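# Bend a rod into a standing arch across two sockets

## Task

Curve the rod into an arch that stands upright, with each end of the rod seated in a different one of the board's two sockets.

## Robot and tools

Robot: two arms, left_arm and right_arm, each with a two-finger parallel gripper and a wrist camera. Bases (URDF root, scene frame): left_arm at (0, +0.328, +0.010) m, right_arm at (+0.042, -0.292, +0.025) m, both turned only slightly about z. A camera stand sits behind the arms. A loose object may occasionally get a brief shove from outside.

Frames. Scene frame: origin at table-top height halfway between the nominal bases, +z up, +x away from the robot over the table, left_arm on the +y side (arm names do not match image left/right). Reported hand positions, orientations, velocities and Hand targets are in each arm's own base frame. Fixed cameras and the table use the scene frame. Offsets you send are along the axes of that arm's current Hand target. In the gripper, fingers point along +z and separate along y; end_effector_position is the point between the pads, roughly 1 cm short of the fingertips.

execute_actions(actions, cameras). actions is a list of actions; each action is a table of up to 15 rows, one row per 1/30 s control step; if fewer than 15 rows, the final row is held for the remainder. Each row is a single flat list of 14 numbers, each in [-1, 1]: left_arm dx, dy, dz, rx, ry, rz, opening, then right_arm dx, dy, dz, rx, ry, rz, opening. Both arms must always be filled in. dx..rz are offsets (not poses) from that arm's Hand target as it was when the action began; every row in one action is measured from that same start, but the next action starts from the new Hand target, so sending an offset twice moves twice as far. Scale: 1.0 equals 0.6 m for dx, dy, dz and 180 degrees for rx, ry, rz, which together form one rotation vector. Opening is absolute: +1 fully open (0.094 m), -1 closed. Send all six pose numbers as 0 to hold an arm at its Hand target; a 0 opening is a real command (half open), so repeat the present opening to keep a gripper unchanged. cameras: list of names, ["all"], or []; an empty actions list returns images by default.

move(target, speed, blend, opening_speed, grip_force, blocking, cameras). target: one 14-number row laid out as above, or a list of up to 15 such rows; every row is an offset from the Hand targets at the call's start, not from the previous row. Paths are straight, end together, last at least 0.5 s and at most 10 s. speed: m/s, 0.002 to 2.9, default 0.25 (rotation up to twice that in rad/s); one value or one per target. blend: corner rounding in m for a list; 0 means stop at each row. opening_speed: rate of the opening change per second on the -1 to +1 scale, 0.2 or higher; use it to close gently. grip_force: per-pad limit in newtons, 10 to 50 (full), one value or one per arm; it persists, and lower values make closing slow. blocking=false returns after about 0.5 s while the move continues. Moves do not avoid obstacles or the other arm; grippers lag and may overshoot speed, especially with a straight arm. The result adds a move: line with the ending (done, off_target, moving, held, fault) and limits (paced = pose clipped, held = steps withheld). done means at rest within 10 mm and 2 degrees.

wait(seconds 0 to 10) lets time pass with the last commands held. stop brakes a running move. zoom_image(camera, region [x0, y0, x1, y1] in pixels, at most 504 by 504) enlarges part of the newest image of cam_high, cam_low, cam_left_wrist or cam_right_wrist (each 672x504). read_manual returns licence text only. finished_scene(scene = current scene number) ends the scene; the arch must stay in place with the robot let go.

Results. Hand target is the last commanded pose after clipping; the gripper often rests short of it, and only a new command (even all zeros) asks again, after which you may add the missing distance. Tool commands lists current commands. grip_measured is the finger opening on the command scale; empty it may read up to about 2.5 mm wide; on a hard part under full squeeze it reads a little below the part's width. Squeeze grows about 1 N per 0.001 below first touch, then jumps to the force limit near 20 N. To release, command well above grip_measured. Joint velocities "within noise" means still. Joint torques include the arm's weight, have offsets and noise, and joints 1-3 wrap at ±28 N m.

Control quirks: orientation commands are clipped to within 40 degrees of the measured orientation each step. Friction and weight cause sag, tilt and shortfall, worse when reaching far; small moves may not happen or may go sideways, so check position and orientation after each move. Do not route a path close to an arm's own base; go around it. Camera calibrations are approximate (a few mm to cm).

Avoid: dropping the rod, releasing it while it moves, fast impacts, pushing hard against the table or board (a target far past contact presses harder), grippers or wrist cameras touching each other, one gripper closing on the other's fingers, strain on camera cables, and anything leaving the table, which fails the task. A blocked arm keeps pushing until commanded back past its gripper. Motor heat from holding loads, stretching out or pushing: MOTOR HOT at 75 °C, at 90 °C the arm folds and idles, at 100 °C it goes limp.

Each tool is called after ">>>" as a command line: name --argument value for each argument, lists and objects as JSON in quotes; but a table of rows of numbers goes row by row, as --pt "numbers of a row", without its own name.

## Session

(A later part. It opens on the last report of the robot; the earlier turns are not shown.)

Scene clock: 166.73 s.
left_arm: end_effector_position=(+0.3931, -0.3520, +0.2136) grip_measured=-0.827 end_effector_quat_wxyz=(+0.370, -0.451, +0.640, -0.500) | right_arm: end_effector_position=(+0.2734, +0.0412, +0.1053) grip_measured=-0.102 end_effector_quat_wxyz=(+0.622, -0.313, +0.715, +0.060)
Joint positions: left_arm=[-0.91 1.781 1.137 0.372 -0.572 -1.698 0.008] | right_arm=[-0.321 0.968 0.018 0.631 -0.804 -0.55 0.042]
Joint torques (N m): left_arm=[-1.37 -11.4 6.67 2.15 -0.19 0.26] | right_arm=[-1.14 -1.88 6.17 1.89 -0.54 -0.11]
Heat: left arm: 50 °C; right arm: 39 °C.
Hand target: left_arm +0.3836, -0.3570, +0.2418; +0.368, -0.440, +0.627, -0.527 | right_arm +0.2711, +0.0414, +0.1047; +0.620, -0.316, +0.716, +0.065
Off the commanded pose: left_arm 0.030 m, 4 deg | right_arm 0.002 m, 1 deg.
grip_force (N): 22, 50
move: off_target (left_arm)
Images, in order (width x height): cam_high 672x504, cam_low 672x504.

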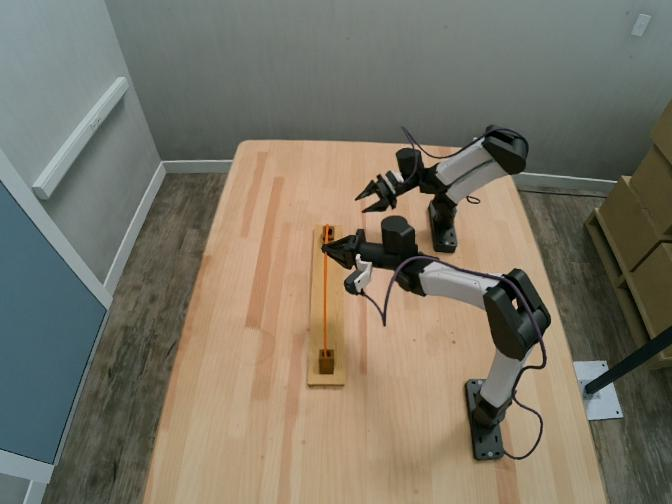

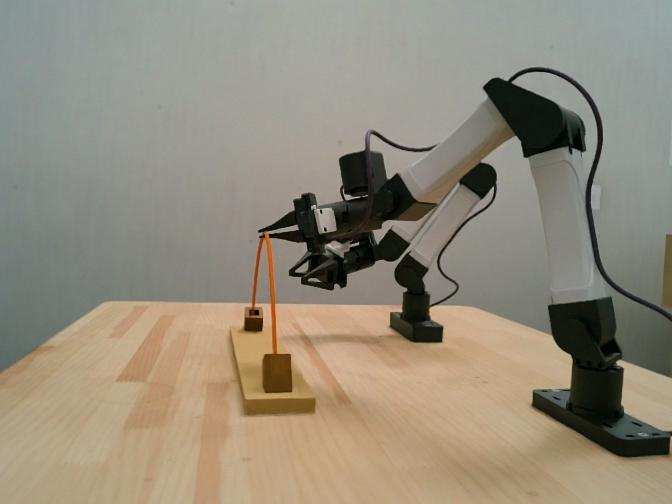

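>>> move --target '[0, 0, 0, 0, 0, 0, -0.5, 0, 0, 0, 0, 0, 0, -0.1]' --speed 0.04 --opening_speed 0.25 --cameras '["cam_low", "cam_high", "cam_left_wrist"]'

>>> zoom_image --camera "cam_low" --region '[210, 190, 340, 420]'

Scene clock: 172.27 s.
left_arm: end_effector_position=(+0.3882, -0.3581, +0.2134) grip_measured=-0.503 end_effector_quat_wxyz=(+0.364, -0.445, +0.644, -0.504) | right_arm: end_effector_position=(+0.2734, +0.0412, +0.1053) grip_measured=-0.102 end_effector_quat_wxyz=(+0.622, -0.313, +0.715, +0.060)
Joint positions: left_arm=[-0.922 1.781 1.137 0.372 -0.565 -1.698 0.023] | right_arm=[-0.321 0.968 0.018 0.631 -0.804 -0.55 0.042]
Joint torques (N m): left_arm=[-0.77 -11.4 6.67 2.15 -0.19 0.26] | right_arm=[-1.13 -1.89 6.17 1.89 -0.54 -0.11]
Heat: left arm: 50 °C; right arm: 38 °C.
Hand target: left_arm +0.3836, -0.3570, +0.2418; +0.368, -0.440, +0.627, -0.527 | right_arm +0.2711, +0.0414, +0.1047; +0.620, -0.316, +0.716, +0.065
Off the commanded pose: left_arm 0.029 m, 3 deg | right_arm 0.002 m, 1 deg.
grip_force (N): 22, 50
move: off_target (left_arm)
camera_calibration:
cam_left_wrist: T_world_to_cam=[[0.247063, -0.121888, 0.961303, -0.335523], [-0.704041, -0.70422, 0.0916529, 0.036718], [0.665797, -0.699441, -0.259801, -0.334793], [0, 0, 0, 1]] pos_world=[0.331651, -0.249207, 0.232194]
Images, in order (width x height): cam_high 672x504, cam_low 672x504, cam_left_wrist 672x504.

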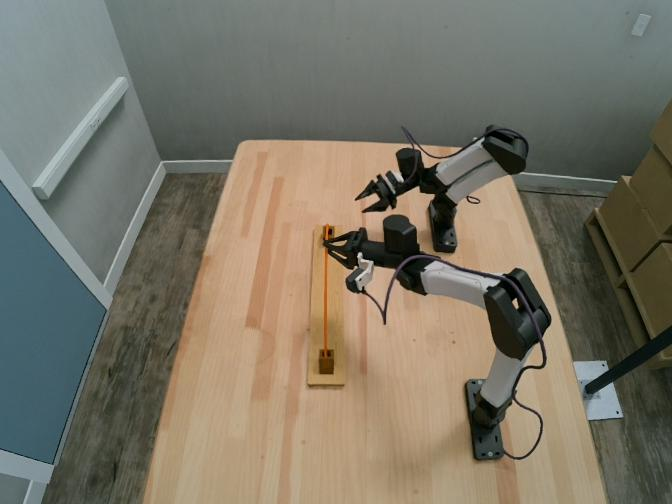

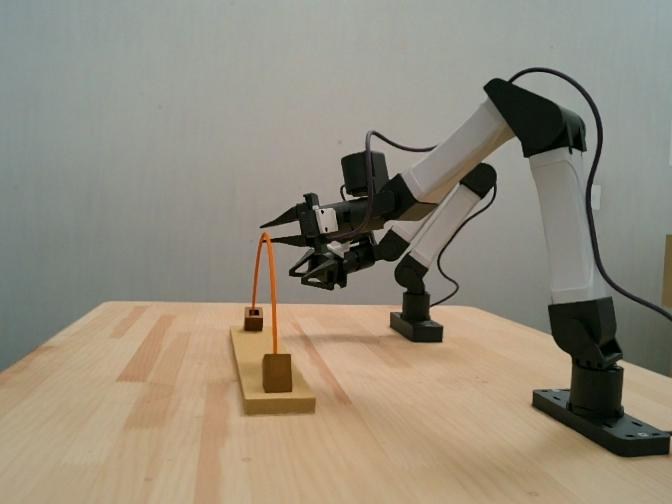

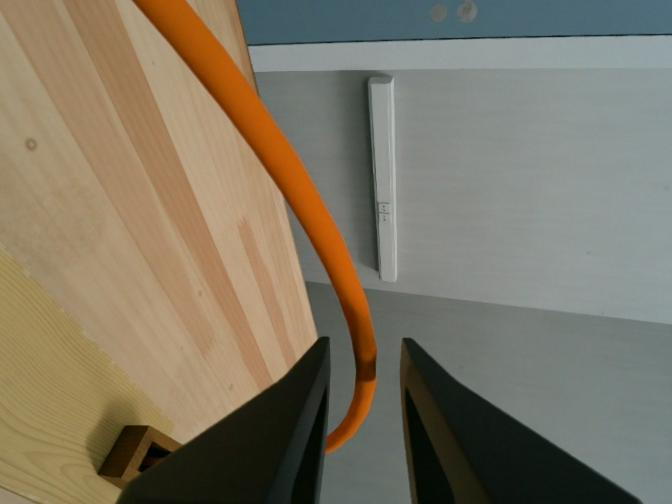

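Scaled by 2.191 from the camera's 672x504 image, which has a finer 960x720 frame.

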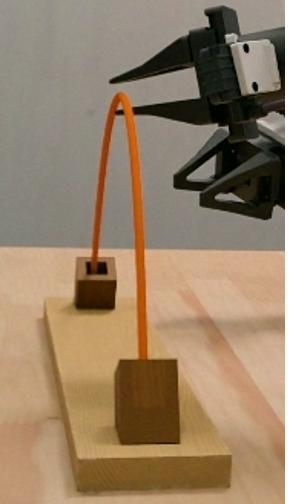

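>>> move --pt "0 0 0 0 0 0 0.3 0 0 0 0 0 0 -0.1" --pt "0 0 -0.15 0 0 0 0.3 0 0 0 0 0 0 -0.1" --speed 0.06 --cameras '["cam_low", "cam_high"]'

>>> zoom_image --camera "cam_low" --region '[210, 190, 340, 420]'

>>> zoom_image --camera "cam_high" --region '[290, 210, 370, 390]'

Scene clock: 177.00 s.
left_arm: end_effector_position=(+0.3023, -0.3344, +0.2471) grip_measured=+0.297 end_effector_quat_wxyz=(+0.362, -0.433, +0.637, -0.525) | right_arm: end_effector_position=(+0.2734, +0.0412, +0.1053) grip_measured=-0.102 end_effector_quat_wxyz=(+0.622, -0.313, +0.715, +0.060)
Joint positions: left_arm=[-1.088 1.481 0.922 0.314 -0.703 -1.724 0.061] | right_arm=[-0.321 0.968 0.018 0.631 -0.804 -0.55 0.042]
Joint torques (N m): left_arm=[-0.66 -7.94 6.46 1.77 -0.4 0.1] | right_arm=[-1.14 -1.88 6.16 1.89 -0.54 -0.11]
Heat: left arm: 50 °C; right arm: 38 °C.
Hand target: left_arm +0.3004, -0.3266, +0.2575; +0.368, -0.440, +0.627, -0.527 | right_arm +0.2711, +0.0414, +0.1047; +0.620, -0.316, +0.716, +0.065
Off the commanded pose: left_arm 0.013 m, 2 deg | right_arm 0.002 m, 1 deg.
grip_force (N): 22, 50
move: off_target (left_arm)
Images, in order (width x height): cam_high 672x504, cam_low 672x504.

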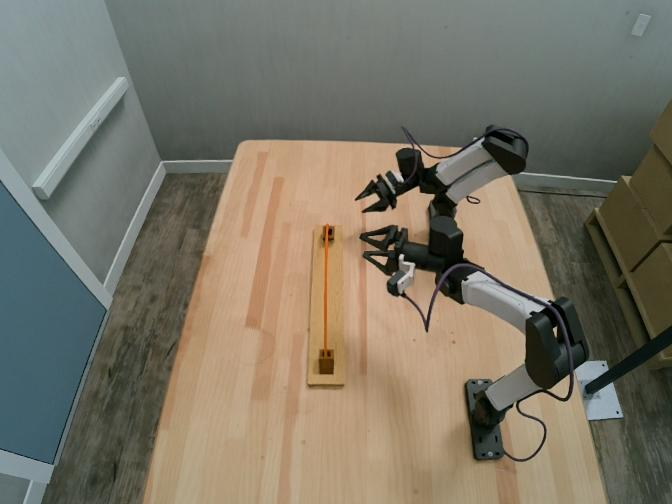

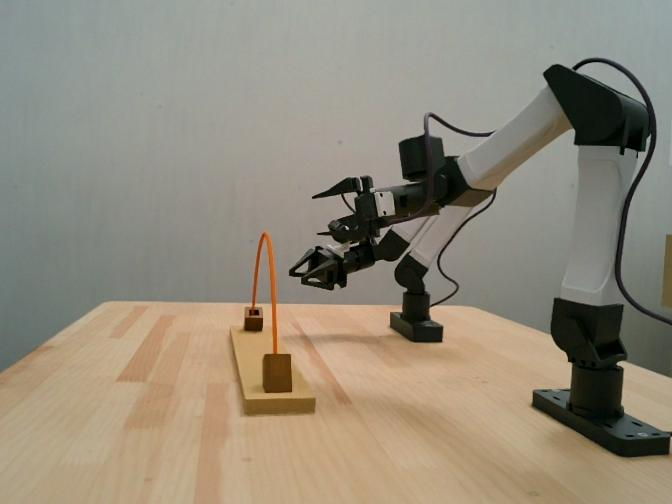

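Scaled by 2.191 from the camera's 672x504 image, which has a finer 960x720 frame.

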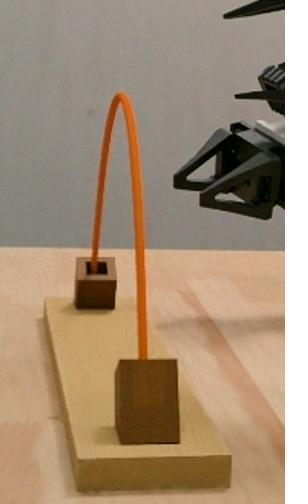

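Scaled by 2.800 from the camera's 672x504 image, which has a finer 960x720 frame.

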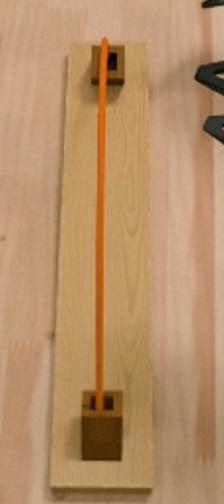

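>>> finished_scene --scene 2

The scene is finished: the task was done.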